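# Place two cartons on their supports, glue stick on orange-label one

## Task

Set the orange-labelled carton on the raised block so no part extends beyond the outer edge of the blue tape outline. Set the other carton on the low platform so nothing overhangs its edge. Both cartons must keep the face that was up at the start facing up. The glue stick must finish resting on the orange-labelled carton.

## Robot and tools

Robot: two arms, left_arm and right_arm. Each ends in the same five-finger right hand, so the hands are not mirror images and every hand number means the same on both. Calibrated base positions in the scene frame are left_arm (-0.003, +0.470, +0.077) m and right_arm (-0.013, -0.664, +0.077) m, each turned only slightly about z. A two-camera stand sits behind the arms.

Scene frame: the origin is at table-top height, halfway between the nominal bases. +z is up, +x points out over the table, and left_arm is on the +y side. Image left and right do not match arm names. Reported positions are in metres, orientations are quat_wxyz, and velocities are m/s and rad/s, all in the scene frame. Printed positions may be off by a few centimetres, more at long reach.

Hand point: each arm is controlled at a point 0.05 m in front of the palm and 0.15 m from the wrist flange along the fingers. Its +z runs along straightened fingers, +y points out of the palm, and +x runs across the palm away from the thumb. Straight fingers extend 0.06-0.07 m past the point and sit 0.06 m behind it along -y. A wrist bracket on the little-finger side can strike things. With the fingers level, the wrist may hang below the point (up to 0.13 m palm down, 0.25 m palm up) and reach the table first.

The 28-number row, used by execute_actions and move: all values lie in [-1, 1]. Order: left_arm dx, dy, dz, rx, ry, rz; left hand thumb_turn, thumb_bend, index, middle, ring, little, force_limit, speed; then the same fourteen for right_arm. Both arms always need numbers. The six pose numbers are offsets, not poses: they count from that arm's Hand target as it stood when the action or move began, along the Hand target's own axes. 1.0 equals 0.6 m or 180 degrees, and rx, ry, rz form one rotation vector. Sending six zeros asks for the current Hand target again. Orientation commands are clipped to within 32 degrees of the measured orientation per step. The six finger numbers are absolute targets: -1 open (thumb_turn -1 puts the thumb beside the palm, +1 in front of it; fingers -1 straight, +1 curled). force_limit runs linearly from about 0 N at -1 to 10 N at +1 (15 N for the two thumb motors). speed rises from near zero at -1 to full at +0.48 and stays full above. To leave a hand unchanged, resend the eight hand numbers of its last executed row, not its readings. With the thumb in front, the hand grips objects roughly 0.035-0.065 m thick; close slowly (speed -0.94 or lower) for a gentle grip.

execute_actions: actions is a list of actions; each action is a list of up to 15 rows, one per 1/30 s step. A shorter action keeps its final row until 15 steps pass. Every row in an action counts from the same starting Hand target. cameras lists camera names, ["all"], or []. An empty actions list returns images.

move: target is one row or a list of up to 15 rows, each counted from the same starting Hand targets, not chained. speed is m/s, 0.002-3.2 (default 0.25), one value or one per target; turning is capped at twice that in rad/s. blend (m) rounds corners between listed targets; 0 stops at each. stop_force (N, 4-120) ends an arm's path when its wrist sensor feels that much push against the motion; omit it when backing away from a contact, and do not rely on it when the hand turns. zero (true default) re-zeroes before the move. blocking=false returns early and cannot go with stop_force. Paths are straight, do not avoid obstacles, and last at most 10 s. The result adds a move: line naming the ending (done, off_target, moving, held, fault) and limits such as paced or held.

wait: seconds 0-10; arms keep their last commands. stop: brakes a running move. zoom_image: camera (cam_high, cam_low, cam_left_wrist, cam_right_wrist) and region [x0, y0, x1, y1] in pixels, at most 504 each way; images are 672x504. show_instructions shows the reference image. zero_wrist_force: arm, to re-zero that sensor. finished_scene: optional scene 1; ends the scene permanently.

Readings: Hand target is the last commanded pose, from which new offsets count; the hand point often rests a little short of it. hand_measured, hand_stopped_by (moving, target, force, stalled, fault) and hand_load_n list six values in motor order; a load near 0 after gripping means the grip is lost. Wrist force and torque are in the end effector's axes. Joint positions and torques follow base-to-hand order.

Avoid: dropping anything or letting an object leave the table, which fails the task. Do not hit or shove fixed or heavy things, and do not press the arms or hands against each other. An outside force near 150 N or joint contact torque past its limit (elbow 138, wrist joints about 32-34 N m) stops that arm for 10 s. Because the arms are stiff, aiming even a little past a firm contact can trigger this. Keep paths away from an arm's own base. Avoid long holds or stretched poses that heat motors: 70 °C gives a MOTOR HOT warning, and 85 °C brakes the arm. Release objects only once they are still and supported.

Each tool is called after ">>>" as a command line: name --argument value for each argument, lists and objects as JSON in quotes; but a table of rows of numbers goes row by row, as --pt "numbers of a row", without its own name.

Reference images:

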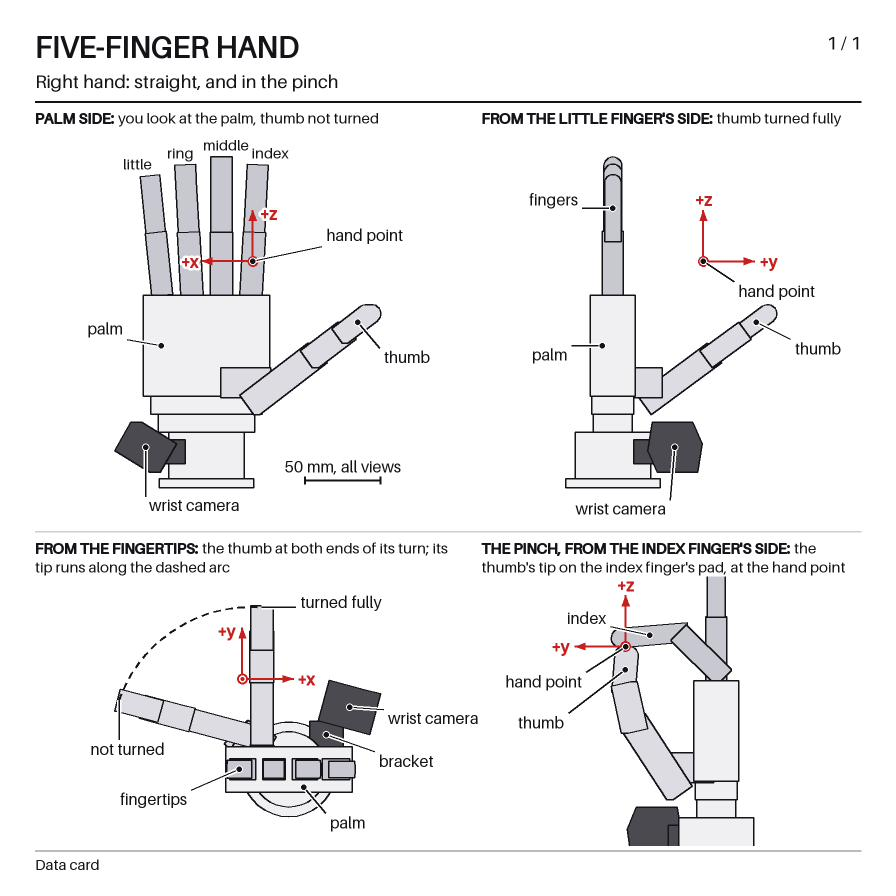

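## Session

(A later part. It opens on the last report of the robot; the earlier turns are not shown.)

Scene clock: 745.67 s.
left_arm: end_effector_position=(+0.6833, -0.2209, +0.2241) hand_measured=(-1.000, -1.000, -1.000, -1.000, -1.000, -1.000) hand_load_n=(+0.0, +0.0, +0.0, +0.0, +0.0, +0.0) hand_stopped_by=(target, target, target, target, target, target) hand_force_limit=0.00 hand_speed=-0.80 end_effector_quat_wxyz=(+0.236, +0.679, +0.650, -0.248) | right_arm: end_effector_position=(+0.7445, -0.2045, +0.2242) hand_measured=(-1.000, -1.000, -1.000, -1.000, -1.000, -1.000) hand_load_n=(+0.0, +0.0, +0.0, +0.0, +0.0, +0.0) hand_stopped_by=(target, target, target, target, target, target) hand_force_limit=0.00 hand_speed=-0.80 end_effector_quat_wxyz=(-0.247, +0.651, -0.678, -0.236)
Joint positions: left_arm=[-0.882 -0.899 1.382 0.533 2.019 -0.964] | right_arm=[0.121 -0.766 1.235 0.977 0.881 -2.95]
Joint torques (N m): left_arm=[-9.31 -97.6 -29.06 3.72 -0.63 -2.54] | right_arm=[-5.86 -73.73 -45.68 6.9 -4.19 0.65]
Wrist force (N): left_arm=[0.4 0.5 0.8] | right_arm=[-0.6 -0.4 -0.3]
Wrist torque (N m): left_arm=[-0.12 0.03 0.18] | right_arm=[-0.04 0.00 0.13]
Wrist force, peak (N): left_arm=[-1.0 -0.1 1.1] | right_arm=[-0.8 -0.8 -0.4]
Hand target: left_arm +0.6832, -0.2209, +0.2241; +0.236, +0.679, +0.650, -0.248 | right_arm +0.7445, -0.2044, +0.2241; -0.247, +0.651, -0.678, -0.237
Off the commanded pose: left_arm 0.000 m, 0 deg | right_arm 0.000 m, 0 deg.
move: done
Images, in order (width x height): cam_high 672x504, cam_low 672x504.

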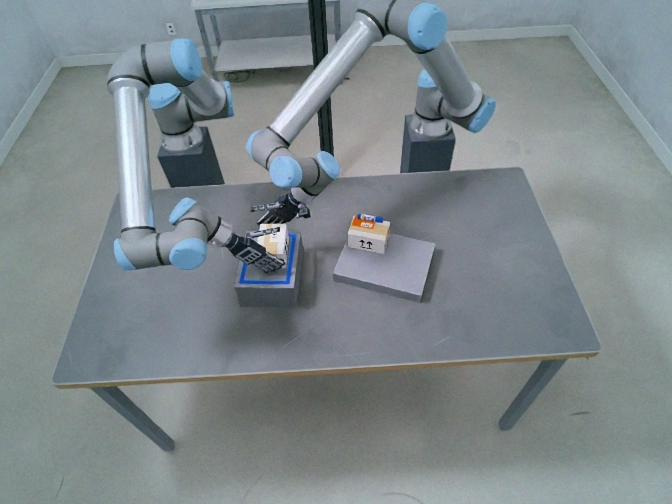

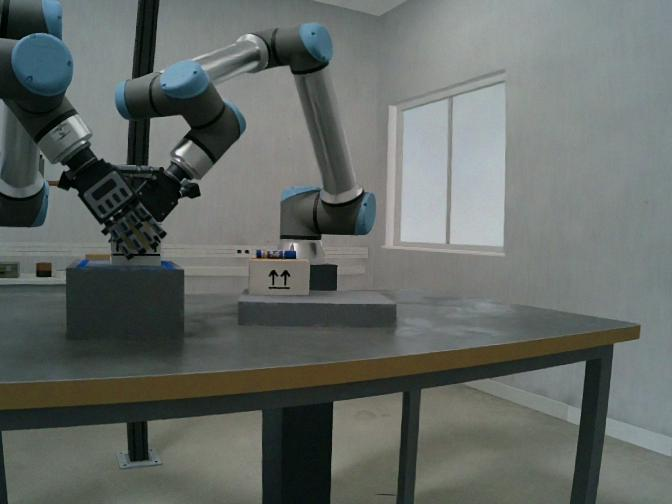

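>>> move --target '[0,0.06,0,0,0,0,-1,-1,-1,-1,-1,-1,0,-0.8,0,0.06,0,0,0,0,-1,-1,-1,-1,-1,-1,0,-0.8]' --speed 0.012 --stop_force 10 --cameras '["cam_high","cam_left_wrist","cam_right_wrist"]'

Scene clock: 752.50 s.
left_arm: end_effector_position=(+0.7015, -0.2217, +0.2240) hand_measured=(-1.000, -1.000, -1.000, -1.000, -1.000, -1.000) hand_load_n=(+0.0, +0.0, +0.0, +0.5, +0.0, +0.0) hand_stopped_by=(target, target, target, target, target, target) hand_force_limit=0.00 hand_speed=-0.80 end_effector_quat_wxyz=(+0.236, +0.679, +0.650, -0.248) | right_arm: end_effector_position=(+0.7260, -0.2036, +0.2241) hand_measured=(-1.000, -1.000, -1.000, -1.000, -1.000, -1.000) hand_load_n=(+0.0, +0.0, +0.0, +0.5, +0.0, +0.0) hand_stopped_by=(target, target, target, target, target, target) hand_force_limit=0.00 hand_speed=-0.80 end_effector_quat_wxyz=(-0.247, +0.651, -0.678, -0.237)
Joint positions: left_arm=[-0.865 -0.875 1.342 0.557 2.028 -0.948] | right_arm=[0.124 -0.793 1.285 0.952 0.882 -2.946]
Joint torques (N m): left_arm=[-7.04 -103.69 -29.82 -2.06 -2.98 -2.34] | right_arm=[-7.46 -72.01 -42.69 9.26 -1.71 -3.56]
Wrist force (N, zeroed by zero_wrist_force): left_arm=[1.8 -7.5 1.6] | right_arm=[0.1 -7.9 -0.6]
Wrist torque (N m, zeroed by zero_wrist_force): left_arm=[-0.02 0.02 -0.10] | right_arm=[0.13 0.07 -0.21]
Wrist force, peak (N, zeroed by zero_wrist_force): left_arm=[1.7 -16.2 1.6] | right_arm=[0.7 -16.3 -0.9]
Hand target: left_arm +0.7015, -0.2217, +0.2240; +0.236, +0.679, +0.650, -0.248 (not the last commanded pose) | right_arm +0.7261, -0.2036, +0.2241; -0.247, +0.651, -0.678, -0.237 (not the last commanded pose)
Off the commanded pose: left_arm 0.018 m, 0 deg | right_arm 0.018 m, 0 deg.
move: contact (left_arm, right_arm)
Images, in order (width x height): cam_high 672x504, cam_left_wrist 672x504, cam_right_wrist 672x504.

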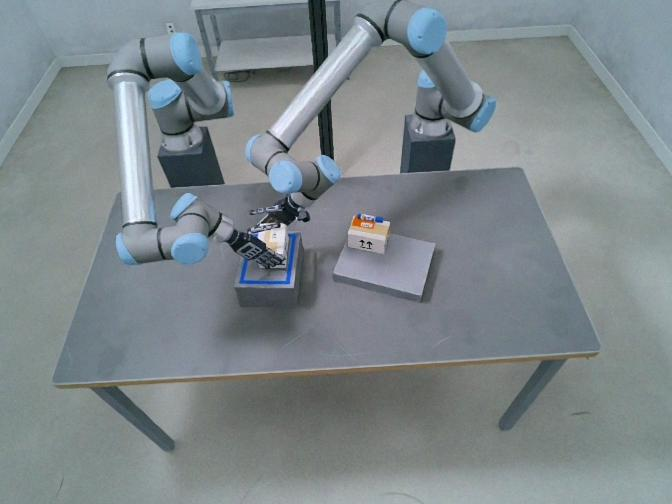

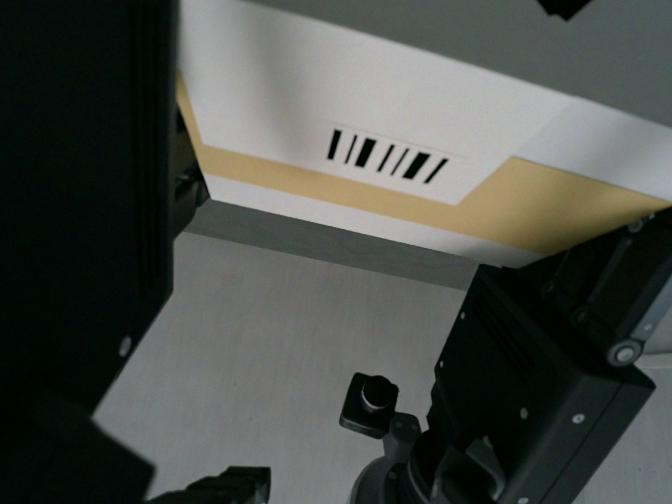

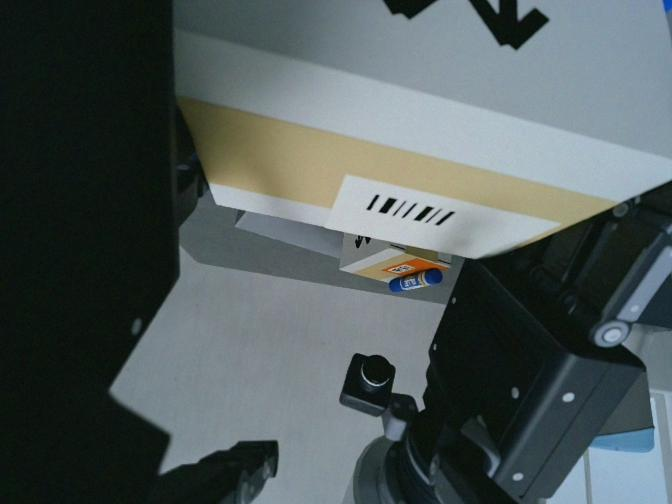

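>>> move --target '[0,0.0025,0,0,0,0,-1,-1,-1,-1,-1,-1,0,-0.8,0,0.0025,0,0,0,0,-1,-1,-1,-1,-1,-1,0,-0.8]' --speed 0.01

Scene clock: 758.07 s.
left_arm: end_effector_position=(+0.7030, -0.2219, +0.2240) hand_measured=(-1.000, -1.000, -1.000, -1.000, -1.000, -1.000) hand_load_n=(-0.5, +0.0, +1.0, +1.0, +0.0, +0.0) hand_stopped_by=(target, target, target, target, target, target) hand_force_limit=0.00 hand_speed=-0.80 end_effector_quat_wxyz=(+0.236, +0.679, +0.650, -0.248) | right_arm: end_effector_position=(+0.7246, -0.2037, +0.2241) hand_measured=(-1.000, -1.000, -1.000, -1.000, -1.000, -1.000) hand_load_n=(-0.5, +0.0, +1.0, +1.0, +0.0, +0.0) hand_stopped_by=(target, target, target, target, target, target) hand_force_limit=0.00 hand_speed=-0.80 end_effector_quat_wxyz=(-0.247, +0.651, -0.678, -0.237)
Joint positions: left_arm=[-0.864 -0.873 1.338 0.559 2.029 -0.946] | right_arm=[0.124 -0.795 1.289 0.95 0.882 -2.946]
Joint torques (N m): left_arm=[29.84 -73.65 -53.98 1.43 -1.97 3.54] | right_arm=[29.69 -99.13 -14.63 4.75 -2.07 2.34]
Wrist force (N, zeroed by zero_wrist_force): left_arm=[-1.5 -21.5 4.0] | right_arm=[-2.2 -22.0 1.6]
Wrist torque (N m, zeroed by zero_wrist_force): left_arm=[0.10 -0.15 -0.46] | right_arm=[0.49 -0.08 -0.44]
Wrist force, peak (N, zeroed by zero_wrist_force): left_arm=[-1.7 -21.6 3.8] | right_arm=[-2.8 -22.1 1.8]
Hand target: left_arm +0.7030, -0.2218, +0.2240; +0.236, +0.679, +0.650, -0.248 | right_arm +0.7246, -0.2036, +0.2241; -0.247, +0.651, -0.678, -0.237
Off the commanded pose: left_arm 0.000 m, 0 deg | right_arm 0.000 m, 0 deg.
move: done

>>> move --target '[-0.0214,0.0008,-0.0255,0,0,0,-1,-1,-1,-1,-1,-1,0,-0.8,-0.0214,0.0008,-0.0255,0,0,0,-1,-1,-1,-1,-1,-1,0,-0.8]' --speed 0.03 --cameras '["cam_low","cam_left_wrist","cam_right_wrist"]'

Scene clock: 763.70 s.
left_arm: end_effector_position=(+0.7035, -0.2219, +0.2442) hand_measured=(-1.000, -1.000, -1.000, -1.000, -1.000, -1.000) hand_load_n=(+0.0, +0.0, +1.5, +1.5, +0.5, +0.0) hand_stopped_by=(target, target, target, target, target, target) hand_force_limit=0.00 hand_speed=-0.80 end_effector_quat_wxyz=(+0.236, +0.679, +0.650, -0.248) | right_arm: end_effector_position=(+0.7241, -0.2036, +0.2444) hand_measured=(-1.000, -1.000, -1.000, -1.000, -1.000, -1.000) hand_load_n=(+0.0, +0.0, +2.0, +1.0, +0.0, +0.0) hand_stopped_by=(target, target, target, target, target, target) hand_force_limit=0.00 hand_speed=-0.80 end_effector_quat_wxyz=(-0.247, +0.651, -0.678, -0.237)
Joint positions: left_arm=[-0.863 -0.887 1.324 0.587 2.029 -0.946] | right_arm=[0.125 -0.811 1.28 0.976 0.882 -2.945]
Joint torques (N m): left_arm=[40.69 -72.91 -45.56 -5.1 -3.58 3.56] | right_arm=[32.98 -75.2 -20.3 9.28 0.81 1.72]
Wrist force (N, zeroed by zero_wrist_force): left_arm=[-3.3 -32.3 5.7] | right_arm=[-2.5 -31.7 6.8]
Wrist torque (N m, zeroed by zero_wrist_force): left_arm=[0.24 -0.18 -0.72] | right_arm=[0.60 -0.21 -0.52]
Wrist force, peak (N, zeroed by zero_wrist_force): left_arm=[-3.8 -32.3 5.9] | right_arm=[-2.2 -32.0 6.8]
Hand target: left_arm +0.7036, -0.2218, +0.2440; +0.236, +0.679, +0.650, -0.248 | right_arm +0.7241, -0.2036, +0.2441; -0.247, +0.651, -0.678, -0.237
Off the commanded pose: left_arm 0.000 m, 0 deg | right_arm 0.000 m, 0 deg.
move: done
Images, in order (width x height): cam_low 672x504, cam_left_wrist 672x504, cam_right_wrist 672x504.

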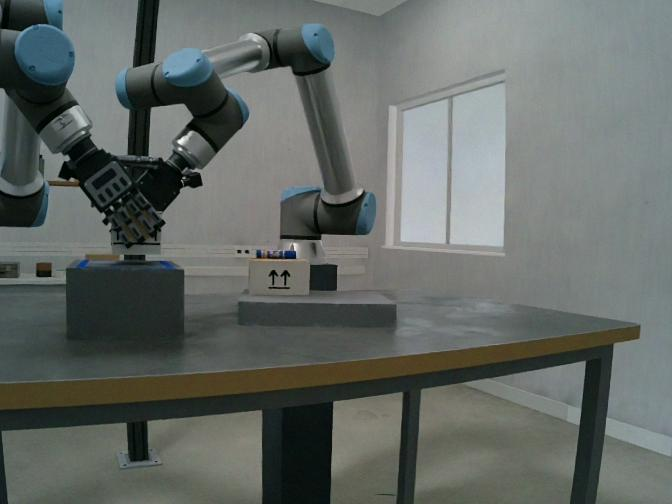

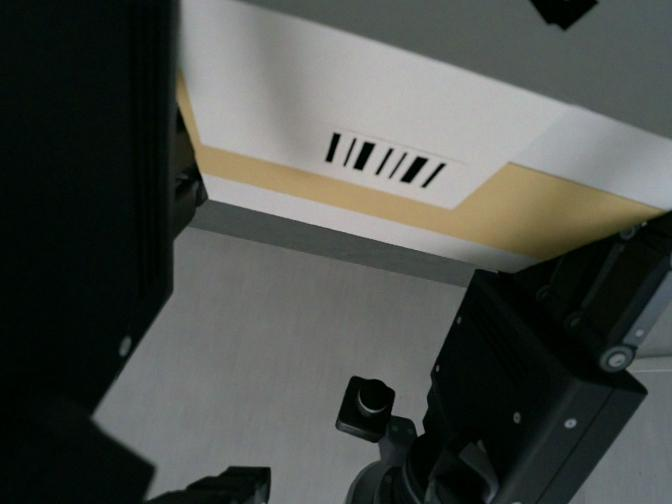

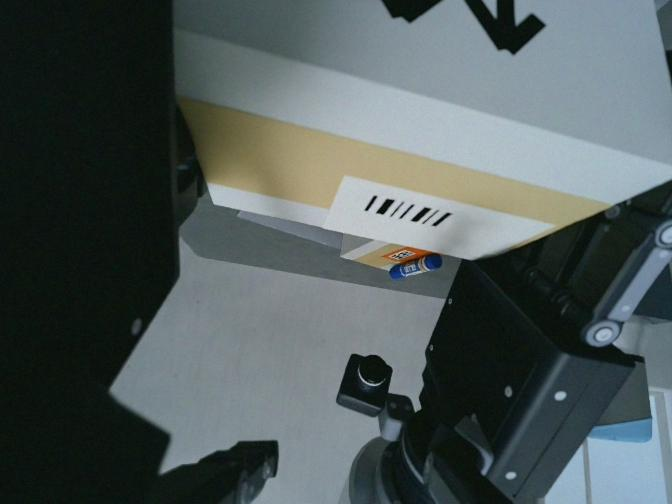

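>>> move --target '[-0.075,0,-0.0894,0,0,0,-1,-1,-1,-1,-1,-1,0,-0.8,-0.075,0,-0.0894,0,0,0,-1,-1,-1,-1,-1,-1,0,-0.8]' --speed 0.07 --cameras '["cam_high"]'

Scene clock: 780.23 s.
left_arm: end_effector_position=(+0.7038, -0.2218, +0.3143) hand_measured=(-1.000, -1.000, -1.000, -1.000, -1.000, -1.000) hand_load_n=(+0.0, +0.0, +1.5, +1.5, +0.5, +0.0) hand_stopped_by=(target, target, target, target, target, target) hand_force_limit=0.00 hand_speed=-0.80 end_effector_quat_wxyz=(+0.236, +0.679, +0.650, -0.248) | right_arm: end_effector_position=(+0.7240, -0.2036, +0.3144) hand_measured=(-1.000, -1.000, -1.000, -1.000, -1.000, -1.000) hand_load_n=(+0.5, +0.0, +2.5, +1.5, +0.0, +0.0) hand_stopped_by=(target, target, target, target, target, target) hand_force_limit=0.00 hand_speed=-0.80 end_effector_quat_wxyz=(-0.247, +0.651, -0.678, -0.237)
Joint positions: left_arm=[-0.863 -0.932 1.268 0.688 2.029 -0.946] | right_arm=[0.125 -0.861 1.233 1.071 0.882 -2.945]
Joint torques (N m): left_arm=[44.74 -65.92 -40.15 -7.96 -4.91 3.04] | right_arm=[19.04 -74.97 -9.95 7.1 -1.53 -1.03]
Wrist force (N, zeroed by zero_wrist_force): left_arm=[-4.0 -38.9 5.0] | right_arm=[-2.0 -38.4 6.8]
Wrist torque (N m, zeroed by zero_wrist_force): left_arm=[0.34 -0.09 -0.95] | right_arm=[0.70 -0.23 -0.68]
Wrist force, peak (N, zeroed by zero_wrist_force): left_arm=[-3.7 -39.4 5.3] | right_arm=[-1.8 -38.7 7.2]
Hand target: left_arm +0.7037, -0.2218, +0.3140; +0.236, +0.679, +0.650, -0.248 | right_arm +0.7240, -0.2036, +0.3141; -0.247, +0.651, -0.678, -0.237
Off the commanded pose: left_arm 0.000 m, 0 deg | right_arm 0.000 m, 0 deg.
move: done
Images, in order (width x height): cam_high 672x504.

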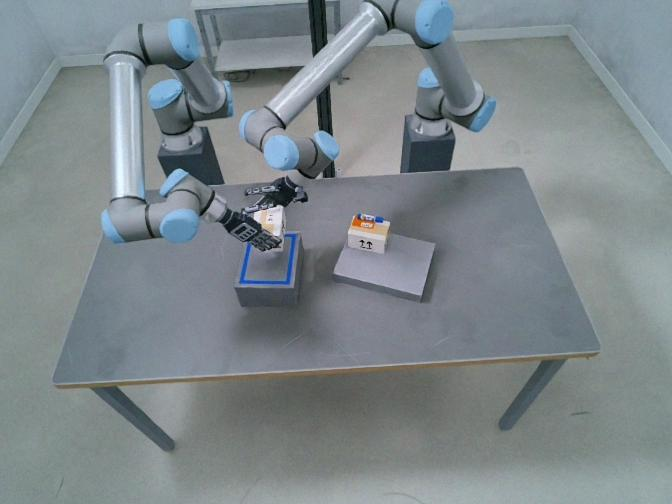

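>>> move --target '[0.3129,0.0043,-0.2627,0.03126,0,0.03724,-1,-1,-1,-1,-1,-1,0,-0.8,-0.3087,-0.0103,0.2591,0.03126,0,0.03724,-1,-1,-1,-1,-1,-1,0,-0.8]' --speed 0.1 --cameras '["cam_high"]'

Scene clock: 794.67 s.
left_arm: end_effector_position=(+0.7171, +0.0230, +0.3141) hand_measured=(-1.000, -1.000, -1.000, -1.000, -1.000, -1.000) hand_load_n=(+0.0, -0.5, +0.0, +1.0, +0.5, +0.0) hand_stopped_by=(target, target, target, target, target, target) hand_force_limit=0.00 hand_speed=-0.80 end_effector_quat_wxyz=(+0.216, +0.726, +0.596, -0.265) | right_arm: end_effector_position=(+0.7400, +0.0379, +0.3140) hand_measured=(-1.000, -1.000, -1.000, -1.000, -1.000, -1.000) hand_load_n=(+0.0, +0.0, +0.0, +1.0, +0.0, +0.0) hand_stopped_by=(target, target, target, target, target, target) hand_force_limit=0.00 hand_speed=-0.80 end_effector_quat_wxyz=(+0.265, -0.597, +0.725, +0.217)
Joint positions: left_arm=[-0.576 -1.022 1.468 0.828 2.213 -0.475] | right_arm=[0.396 -0.736 0.948 0.929 1.001 -2.44]
Joint torques (N m): left_arm=[5.5 -65.8 -64.62 -6.82 -4.18 -0.42] | right_arm=[3.81 -113.04 -24.8 13.1 -10.9 -0.84]
Wrist force (N, zeroed by zero_wrist_force): left_arm=[3.3 -27.4 0.4] | right_arm=[4.1 -26.9 0.4]
Wrist torque (N m, zeroed by zero_wrist_force): left_arm=[0.18 0.17 -0.68] | right_arm=[0.34 0.06 -0.69]
Wrist force, peak (N, zeroed by zero_wrist_force): left_arm=[-5.0 -41.8 6.4] | right_arm=[-3.3 -41.1 8.3]
Hand target: left_arm +0.7172, +0.0230, +0.3140; +0.216, +0.726, +0.596, -0.265 | right_arm +0.7401, +0.0378, +0.3142; +0.265, -0.597, +0.725, +0.217
Off the commanded pose: left_arm 0.000 m, 0 deg | right_arm 0.000 m, 0 deg.
move: done
Images, in order (width x height): cam_high 672x504.

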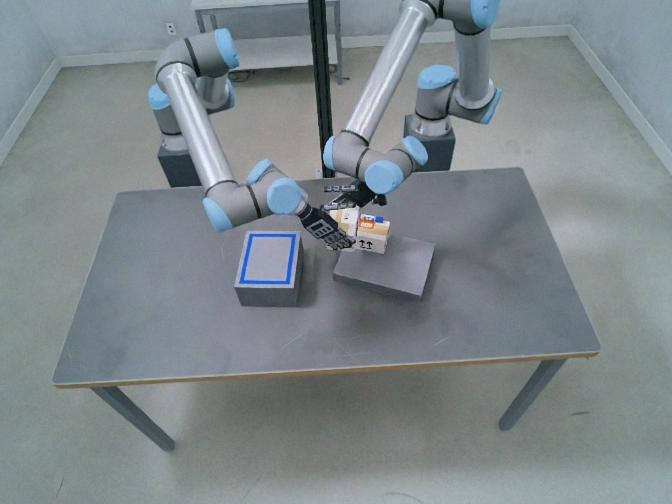

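>>> move --target '[0.1759,-0.0520,-0.1105,0.01563,0,0.01862,-1,-1,-1,-1,-1,-1,0,-0.8,-0.1374,0.0507,0.1522,0.01563,0,0.01862,-1,-1,-1,-1,-1,-1,0,-0.8]' --speed 0.08 --cameras '["cam_high"]'

Scene clock: 832.50 s.
left_arm: end_effector_position=(+0.7107, +0.1502, +0.2968) hand_measured=(-1.000, -1.000, -1.000, -1.000, -1.000, -1.000) hand_load_n=(+0.0, +0.0, +0.5, +2.0, +1.5, +0.0) hand_stopped_by=(target, target, target, target, target, target) hand_force_limit=0.00 hand_speed=-0.80 end_effector_quat_wxyz=(+0.206, +0.749, +0.568, -0.274) | right_arm: end_effector_position=(+0.7336, +0.1633, +0.2971) hand_measured=(-1.000, -1.000, -1.000, -1.000, -1.000, -1.000) hand_load_n=(+0.0, +0.0, +0.5, +2.0, +1.0, +0.0) hand_stopped_by=(target, target, target, target, target, target) hand_force_limit=0.00 hand_speed=-0.80 end_effector_quat_wxyz=(+0.273, -0.569, +0.748, +0.207)
Joint positions: left_arm=[-0.41 -1.019 1.541 0.941 2.263 -0.172] | right_arm=[0.527 -0.625 0.753 0.908 1.098 -2.228]
Joint torques (N m): left_arm=[-0.96 -74.2 -78.91 -15.14 -1.78 -0.81] | right_arm=[37.36 -118.43 -20.14 15.02 -19.51 -2.59]
Wrist force (N, zeroed by zero_wrist_force): left_arm=[4.4 -56.4 0.2] | right_arm=[5.3 -56.9 0.1]
Wrist torque (N m, zeroed by zero_wrist_force): left_arm=[0.48 0.08 -1.43] | right_arm=[0.67 -0.03 -1.46]
Wrist force, peak (N, zeroed by zero_wrist_force): left_arm=[2.7 -59.2 0.6] | right_arm=[3.5 -58.5 3.0]
Hand target: left_arm +0.7108, +0.1501, +0.2970; +0.206, +0.749, +0.568, -0.273 | right_arm +0.7337, +0.1632, +0.2973; +0.273, -0.569, +0.748, +0.207
Off the commanded pose: left_arm 0.000 m, 0 deg | right_arm 0.000 m, 0 deg.
move: done
Images, in order (width x height): cam_high 672x504.

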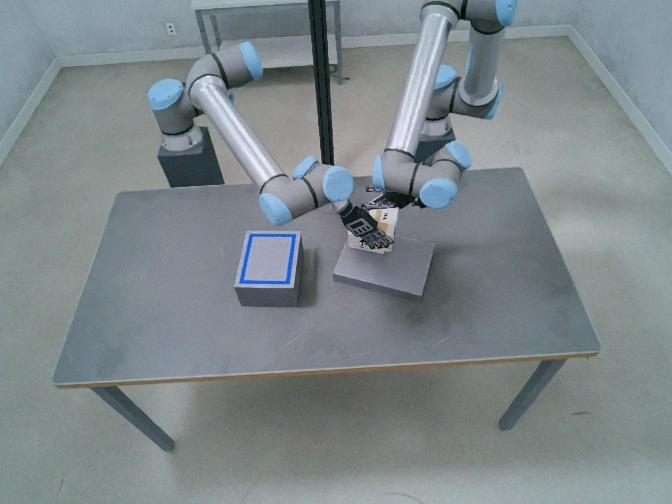

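>>> move --target '[0.172,-0.0723,-0.1075,0.01563,0,0.01862,-1,-1,-1,-1,-1,-1,0,-0.8,-0.1338,0.0599,0.1492,0.01563,0,0.01862,-1,-1,-1,-1,-1,-1,0,-0.8]' --speed 0.08 --cameras '["all"]'

Scene clock: 843.07 s.
left_arm: end_effector_position=(+0.7015, +0.2780, +0.2799) hand_measured=(-1.000, -1.000, -1.000, -1.000, -1.000, -1.000) hand_load_n=(+0.0, +0.0, +0.0, +0.5, +0.0, +0.0) hand_stopped_by=(target, target, target, target, target, target) hand_force_limit=0.00 hand_speed=-0.80 end_effector_quat_wxyz=(+0.195, +0.770, +0.539, -0.281) | right_arm: end_effector_position=(+0.7307, +0.2876, +0.2802) hand_measured=(-1.000, -1.000, -1.000, -1.000, -1.000, -1.000) hand_load_n=(+0.0, +0.0, +0.0, +0.5, +0.0, +0.0) hand_stopped_by=(target, target, target, target, target, target) hand_force_limit=0.00 hand_speed=-0.80 end_effector_quat_wxyz=(+0.280, -0.540, +0.769, +0.196)
Joint positions: left_arm=[-0.233 -0.987 1.574 1.087 2.263 0.158] | right_arm=[0.642 -0.418 0.371 1.01 1.201 -2.051]
Joint torques (N m): left_arm=[-4.48 -90.17 -46.28 -0.69 3.85 -0.13] | right_arm=[-9.41 -123.9 -34.09 0.87 -7.25 -1.56]
Wrist force (N, zeroed by zero_wrist_force): left_arm=[0.3 -11.6 1.6] | right_arm=[2.1 -11.7 2.0]
Wrist torque (N m, zeroed by zero_wrist_force): left_arm=[0.02 0.09 -0.23] | right_arm=[0.06 -0.07 -0.40]
Wrist force, peak (N, zeroed by zero_wrist_force): left_arm=[2.3 -57.7 2.1] | right_arm=[4.4 -59.4 -0.3]
Hand target: left_arm +0.7016, +0.2779, +0.2801; +0.195, +0.770, +0.539, -0.281 | right_arm +0.7309, +0.2875, +0.2803; +0.281, -0.540, +0.769, +0.196
Off the commanded pose: left_arm 0.000 m, 0 deg | right_arm 0.000 m, 0 deg.
move: done

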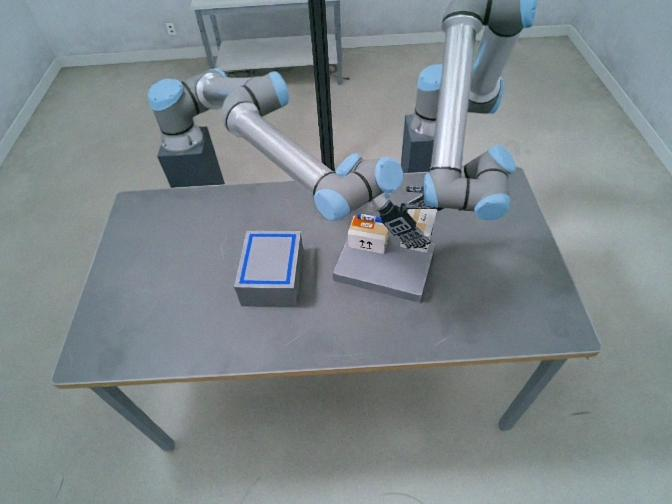

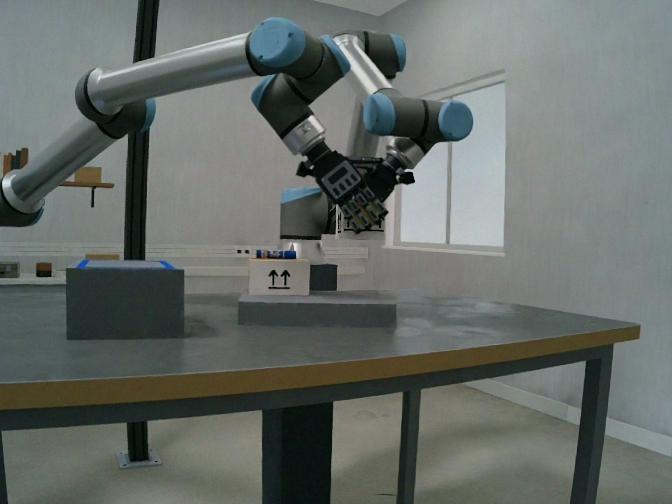

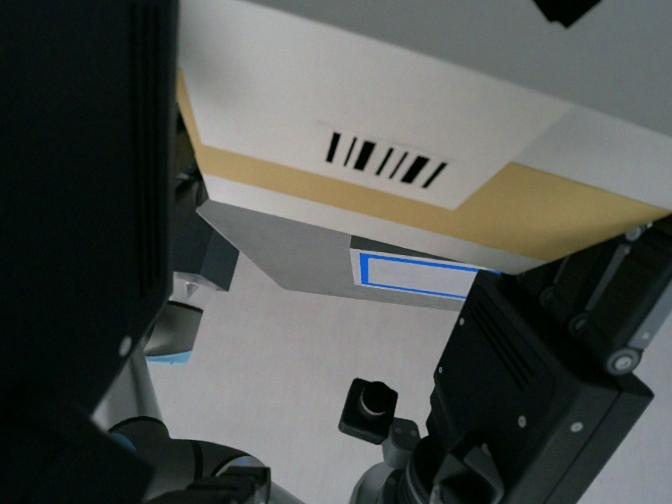

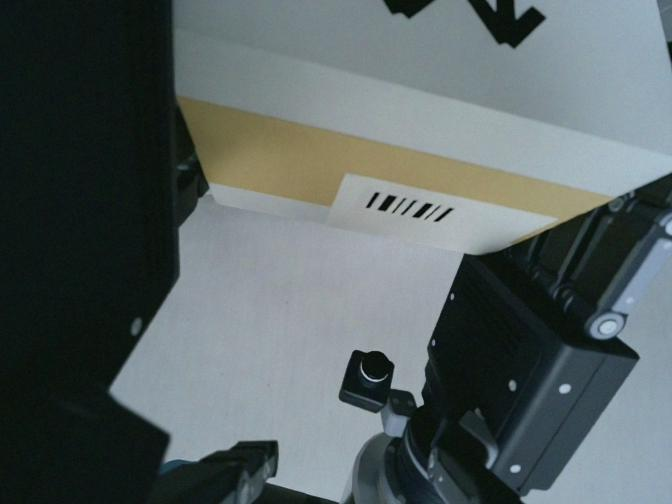

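>>> move --target '[0,0.0025,0,0,0,0,-1,-1,-1,-1,-1,-1,0,-0.8,0,0.0025,0,0,0,0,-1,-1,-1,-1,-1,-1,0,-0.8]' --speed 0.02

>>> zoom_image --camera "cam_high" --region '[320, 150, 520, 310]'

Scene clock: 846.77 s.
left_arm: end_effector_position=(+0.7030, +0.2774, +0.2801) hand_measured=(-1.000, -1.000, -1.000, -1.000, -1.000, -1.000) hand_load_n=(+0.0, +0.0, +0.0, +1.0, +0.5, +0.0) hand_stopped_by=(target, target, target, target, target, target) hand_force_limit=0.00 hand_speed=-0.80 end_effector_quat_wxyz=(+0.195, +0.770, +0.539, -0.281) | right_arm: end_effector_position=(+0.7296, +0.2880, +0.2803) hand_measured=(-1.000, -1.000, -1.000, -1.000, -1.000, -1.000) hand_load_n=(+0.0, +0.0, +0.5, +1.0, +0.0, -0.5) hand_stopped_by=(target, target, target, target, target, target) hand_force_limit=0.00 hand_speed=-0.80 end_effector_quat_wxyz=(+0.281, -0.540, +0.769, +0.196)
Joint positions: left_arm=[-0.233 -0.985 1.57 1.088 2.263 0.157] | right_arm=[0.643 -0.421 0.377 1.007 1.202 -2.05]
Joint torques (N m): left_arm=[-15.55 -63.01 -55.81 1.33 5.11 -2.4] | right_arm=[55.8 -121.59 -33.47 2.58 -3.25 1.83]
Wrist force (N, zeroed by zero_wrist_force): left_arm=[1.2 -26.5 1.2] | right_arm=[2.9 -26.7 1.8]
Wrist torque (N m, zeroed by zero_wrist_force): left_arm=[0.16 0.13 -0.63] | right_arm=[0.31 0.00 -0.71]
Wrist force, peak (N, zeroed by zero_wrist_force): left_arm=[0.6 -27.0 1.9] | right_arm=[2.9 -26.7 1.8]
Hand target: left_arm +0.7030, +0.2774, +0.2800; +0.195, +0.770, +0.539, -0.281 | right_arm +0.7295, +0.2880, +0.2803; +0.281, -0.540, +0.769, +0.196
Off the commanded pose: left_arm 0.000 m, 0 deg | right_arm 0.000 m, 0 deg.
move: done

Scaled by 2.520 from the camera's 672x504 image, which has a finer 960x720 frame.
This view is cut from an older image: the scene may have changed since it was taken.

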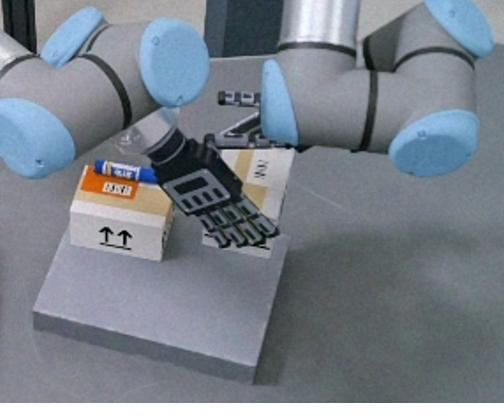

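>>> move --target '[0.0855,0,0.146,0,0,0,-1,-1,-1,-1,-1,-1,0,-0.8,0.1288,0,0.1093,0,0,0,-1,-1,-1,-1,-1,-1,0,-0.8]' --speed 0.06 --cameras '["cam_high","cam_low"]'

>>> zoom_image --camera "cam_high" --region '[320, 150, 520, 310]'

>>> zoom_image --camera "cam_low" --region '[230, 180, 410, 340]'

Scene clock: 863.53 s.
left_arm: end_effector_position=(+0.6967, +0.2613, +0.1798) hand_measured=(-1.000, -1.000, -1.000, -1.000, -1.000, -1.000) hand_load_n=(+0.0, +0.0, +0.0, +0.5, +0.5, +0.0) hand_stopped_by=(target, target, target, target, target, target) hand_force_limit=0.00 hand_speed=-0.80 end_effector_quat_wxyz=(+0.195, +0.770, +0.539, -0.281) | right_arm: end_effector_position=(+0.7239, +0.2720, +0.1803) hand_measured=(-1.000, -1.000, -1.000, -1.000, -1.000, -1.000) hand_load_n=(+0.0, +0.0, +0.0, +1.0, +0.5, +0.0) hand_stopped_by=(target, target, target, target, target, target) hand_force_limit=0.00 hand_speed=-0.80 end_effector_quat_wxyz=(+0.281, -0.540, +0.769, +0.196) end_effector_velocity=(+0.000, +0.001, +0.004) end_effector_angular_velocity=(+0.001, -0.001, +0.001)
Joint positions: left_arm=[-0.258 -0.895 1.626 0.923 2.266 0.125] | right_arm=[0.633 -0.453 0.616 0.802 1.197 -2.059]
Joint velocities: left_arm=[within noise] | right_arm=[0 0 -0.006 0.005 -0.001 -0.001]
Joint torques (N m): left_arm=[6.4 -94.44 -50.55 1.94 6.27 1.03] | right_arm=[9.68 -124.58 -50.77 7.95 -8.85 -0.48]
Wrist force (N, zeroed by zero_wrist_force): left_arm=[1.6 -18.9 -0.4] | right_arm=[3.8 -18.8 0.6]
Wrist torque (N m, zeroed by zero_wrist_force): left_arm=[0.06 0.24 -0.35] | right_arm=[0.23 0.10 -0.61]
Wrist force, peak (N, zeroed by zero_wrist_force): left_arm=[1.2 -27.5 1.2] | right_arm=[3.1 -27.1 1.7]
Hand target: left_arm +0.6969, +0.2614, +0.1800; +0.195, +0.770, +0.539, -0.281 | right_arm +0.7238, +0.2720, +0.1804; +0.281, -0.540, +0.769, +0.196
Off the commanded pose: left_arm 0.000 m, 0 deg | right_arm 0.000 m, 0 deg.
move: done
Images, in order (width x height): cam_high 672x504, cam_low 672x504.

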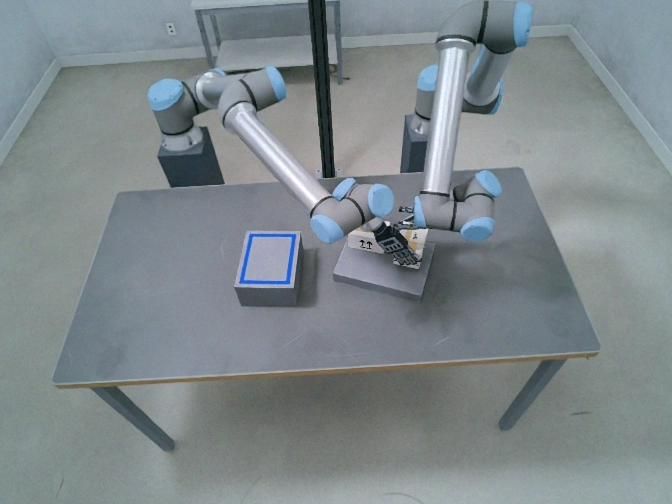

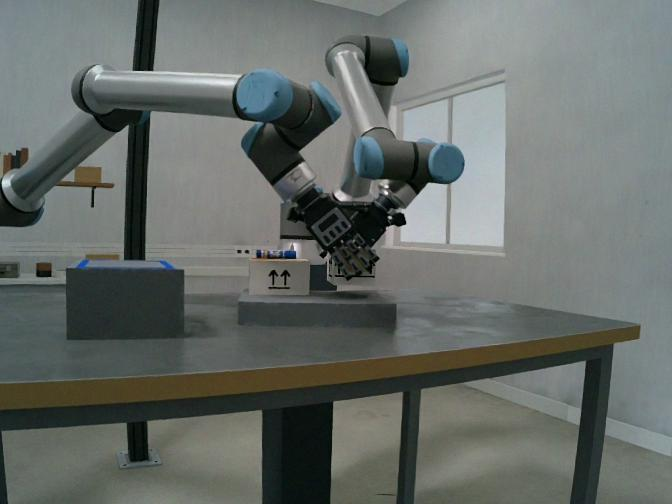

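Scaled by 2.520 from the camera's 672x504 image, which has a finer 960x720 frame.

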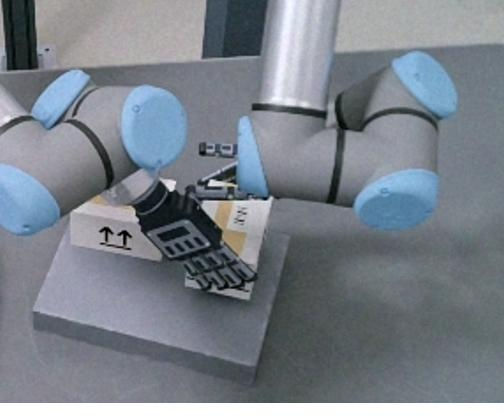

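Scaled by 2.800 from the camera's 672x504 image, which has a finer 960x720 frame.

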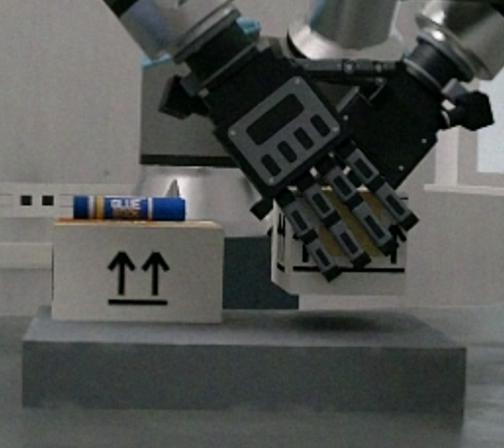

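>>> move --target '[0.045,0.0008,0.0536,0,0,0,-1,-1,-1,-1,-1,-1,0,-0.8,0.045,0.0008,0.0536,0,0,0,-1,-1,-1,-1,-1,-1,0,-0.8]' --speed 0.015 --stop_force 6 --cameras '["cam_low"]'

>>> zoom_image --camera "cam_low" --region '[230, 180, 410, 340]'

Scene clock: 872.23 s.
left_arm: end_effector_position=(+0.6971, +0.2613, +0.1512) hand_measured=(-1.000, -1.000, -1.000, -1.000, -1.000, -1.000) hand_load_n=(+0.0, +0.0, +0.0, +0.5, +0.0, +0.0) hand_stopped_by=(target, target, target, target, target, target) hand_force_limit=0.00 hand_speed=-0.80 end_effector_quat_wxyz=(+0.195, +0.770, +0.539, -0.281) | right_arm: end_effector_position=(+0.7235, +0.2722, +0.1510) hand_measured=(-1.000, -1.000, -1.000, -1.000, -1.000, -1.000) hand_load_n=(+0.0, -0.5, +0.0, +0.5, +0.5, +0.0) hand_stopped_by=(target, target, target, target, target, target) hand_force_limit=0.00 hand_speed=-0.80 end_effector_quat_wxyz=(+0.281, -0.540, +0.769, +0.196)
Joint positions: left_arm=[-0.258 -0.863 1.632 0.885 2.266 0.125] | right_arm=[0.634 -0.439 0.64 0.765 1.197 -2.058]
Joint torques (N m): left_arm=[-5.5 -96.27 -47.71 1.94 0.06 -1.72] | right_arm=[41.34 -123.49 -47.85 8.78 -1.07 1.93]
Wrist force (N, zeroed by zero_wrist_force): left_arm=[2.1 -18.7 1.0] | right_arm=[0.1 -19.6 -2.6]
Wrist torque (N m, zeroed by zero_wrist_force): left_arm=[0.07 0.04 -0.33] | right_arm=[0.36 0.04 -0.78]
Wrist force, peak (N, zeroed by zero_wrist_force): left_arm=[2.7 -21.7 0.3] | right_arm=[-5.5 -19.1 -12.4]
Hand target: left_arm +0.6972, +0.2613, +0.1512; +0.195, +0.770, +0.539, -0.281 (not the last commanded pose) | right_arm +0.7236, +0.2721, +0.1510; +0.281, -0.540, +0.769, +0.196 (not the last commanded pose)
Off the commanded pose: left_arm 0.013 m, 0 deg | right_arm 0.013 m, 0 deg.
move: contact (left_arm, right_arm)
Images, in order (width x height): cam_low 672x504.

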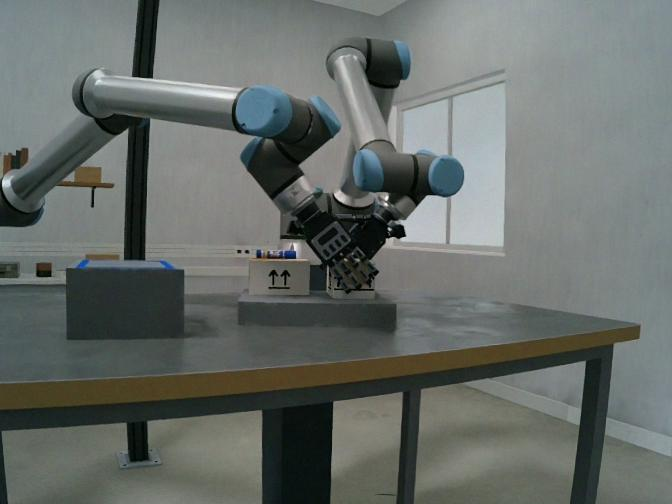

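Scaled by 2.800 from the camera's 672x504 image, which has a finer 960x720 frame.

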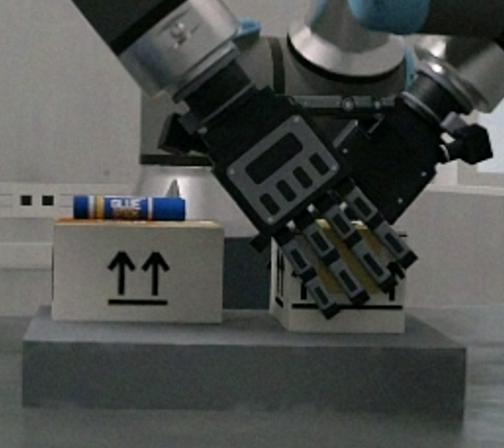

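>>> move --pt "0.0013 0 0.0015 0 0 0 -1 -1 -1 -1 -1 -1 0 -0.8 0.0006 0 0.0008 0 0 0 -1 -1 -1 -1 -1 -1 0 -0.8" --pt "0.0013 -0.05 0.0015 0 0 0 -1 -1 -1 -1 -1 -1 0 -0.8 0.0006 -0.05 0.0008 0 0 0 -1 -1 -1 -1 -1 -1 0 -0.8" --speed 0.04 --cameras '["all"]'

>>> zoom_image --camera "cam_low" --region '[230, 180, 410, 340]'

>>> zoom_image --camera "cam_high" --region '[320, 150, 520, 310]'

Scene clock: 883.37 s.
left_arm: end_effector_position=(+0.6689, +0.2717, +0.1501) hand_measured=(-1.000, -1.000, -1.000, -1.000, -1.000, -1.000) hand_load_n=(+0.0, -0.5, +0.0, +0.0, +0.0, +0.0) hand_stopped_by=(target, target, target, target, target, target) hand_force_limit=0.00 hand_speed=-0.80 end_effector_quat_wxyz=(+0.196, +0.770, +0.539, -0.281) | right_arm: end_effector_position=(+0.7520, +0.2618, +0.1504) hand_measured=(-1.000, -1.000, -1.000, -1.000, -1.000, -1.000) hand_load_n=(+0.0, +0.0, +0.0, +0.0, +0.0, +0.0) hand_stopped_by=(target, target, target, target, target, target) hand_force_limit=0.00 hand_speed=-0.80 end_effector_quat_wxyz=(+0.280, -0.540, +0.769, +0.196)
Joint positions: left_arm=[-0.253 -0.895 1.698 0.853 2.265 0.131] | right_arm=[0.61 -0.399 0.562 0.81 1.183 -2.08]
Joint torques (N m): left_arm=[2.03 -57.37 -39.08 7.02 -0.82 0.7] | right_arm=[16.72 -126.05 -28.75 -0.27 0.93 2.15]
Wrist force (N, zeroed by zero_wrist_force): left_arm=[-1.6 0.0 -0.1] | right_arm=[1.2 -0.6 -0.5]
Wrist torque (N m, zeroed by zero_wrist_force): left_arm=[0.00 0.22 0.11] | right_arm=[-0.07 -0.16 -0.02]
Wrist force, peak (N, zeroed by zero_wrist_force): left_arm=[-8.6 -18.9 -17.3] | right_arm=[-4.1 -15.3 -13.2]
Hand target: left_arm +0.6690, +0.2716, +0.1500; +0.195, +0.770, +0.539, -0.281 | right_arm +0.7518, +0.2620, +0.1504; +0.281, -0.540, +0.769, +0.196
Off the commanded pose: left_arm 0.000 m, 0 deg | right_arm 0.000 m, 0 deg.
move: done

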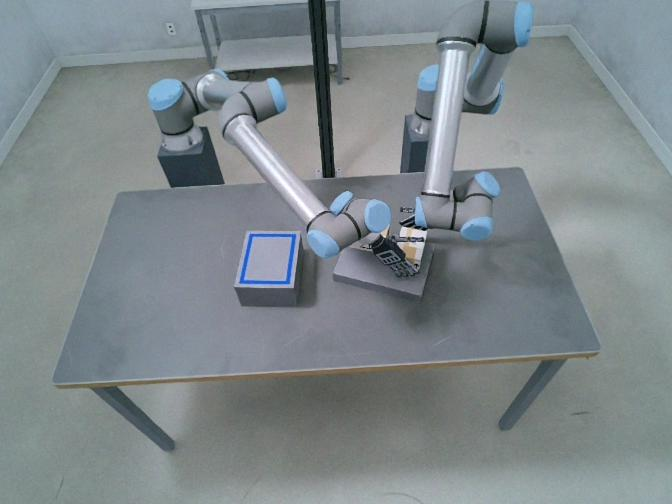

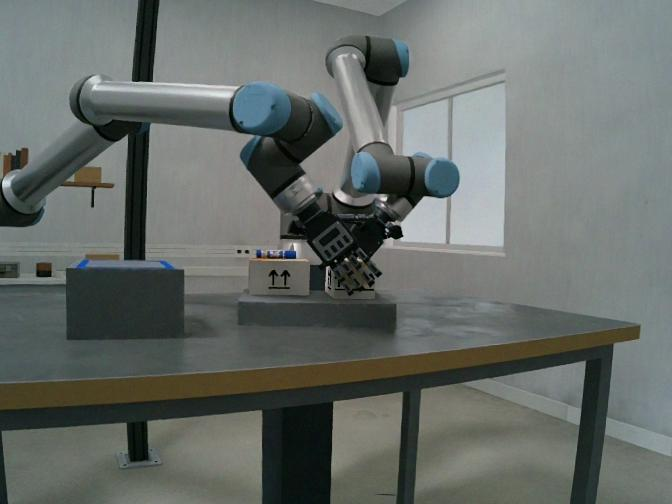

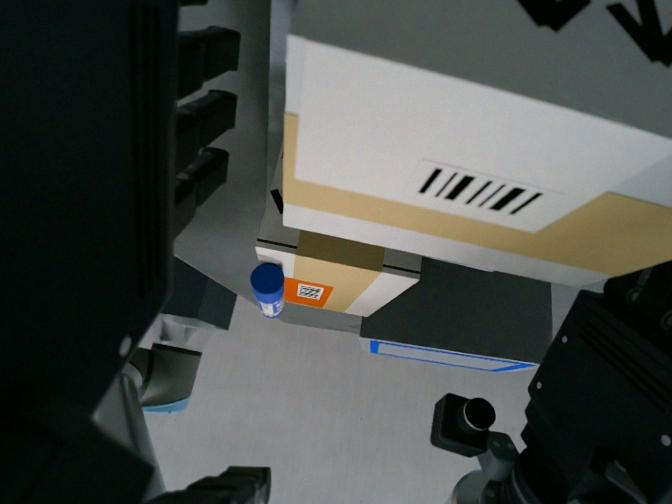

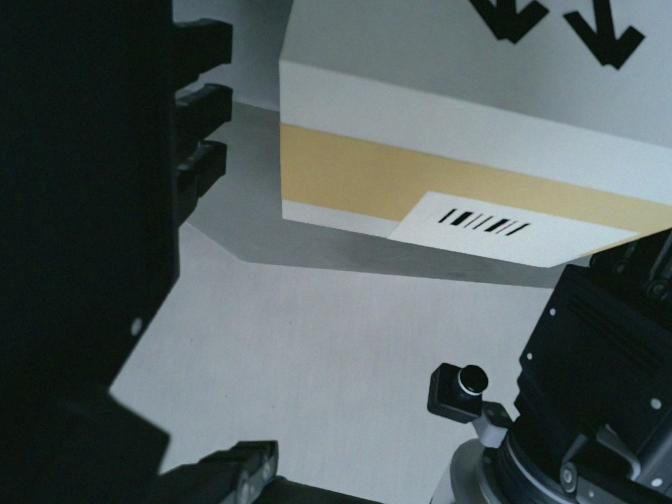

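Scaled by 2.800 from the camera's 672x504 image, which has a finer 960x720 frame.

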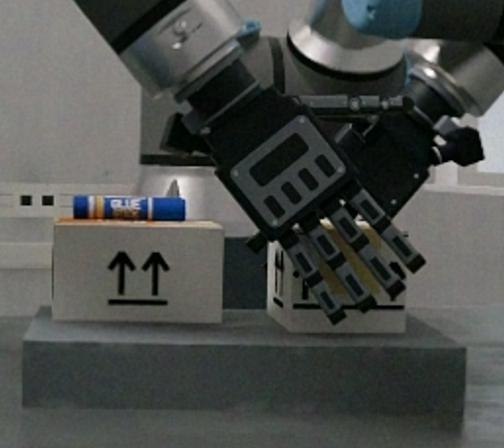

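Scaled by 2.520 from the camera's 672x504 image, which has a finer 960x720 frame.

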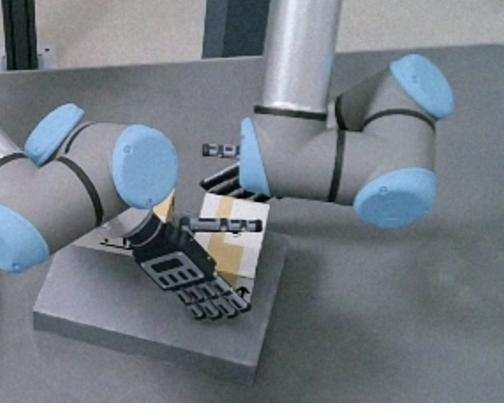

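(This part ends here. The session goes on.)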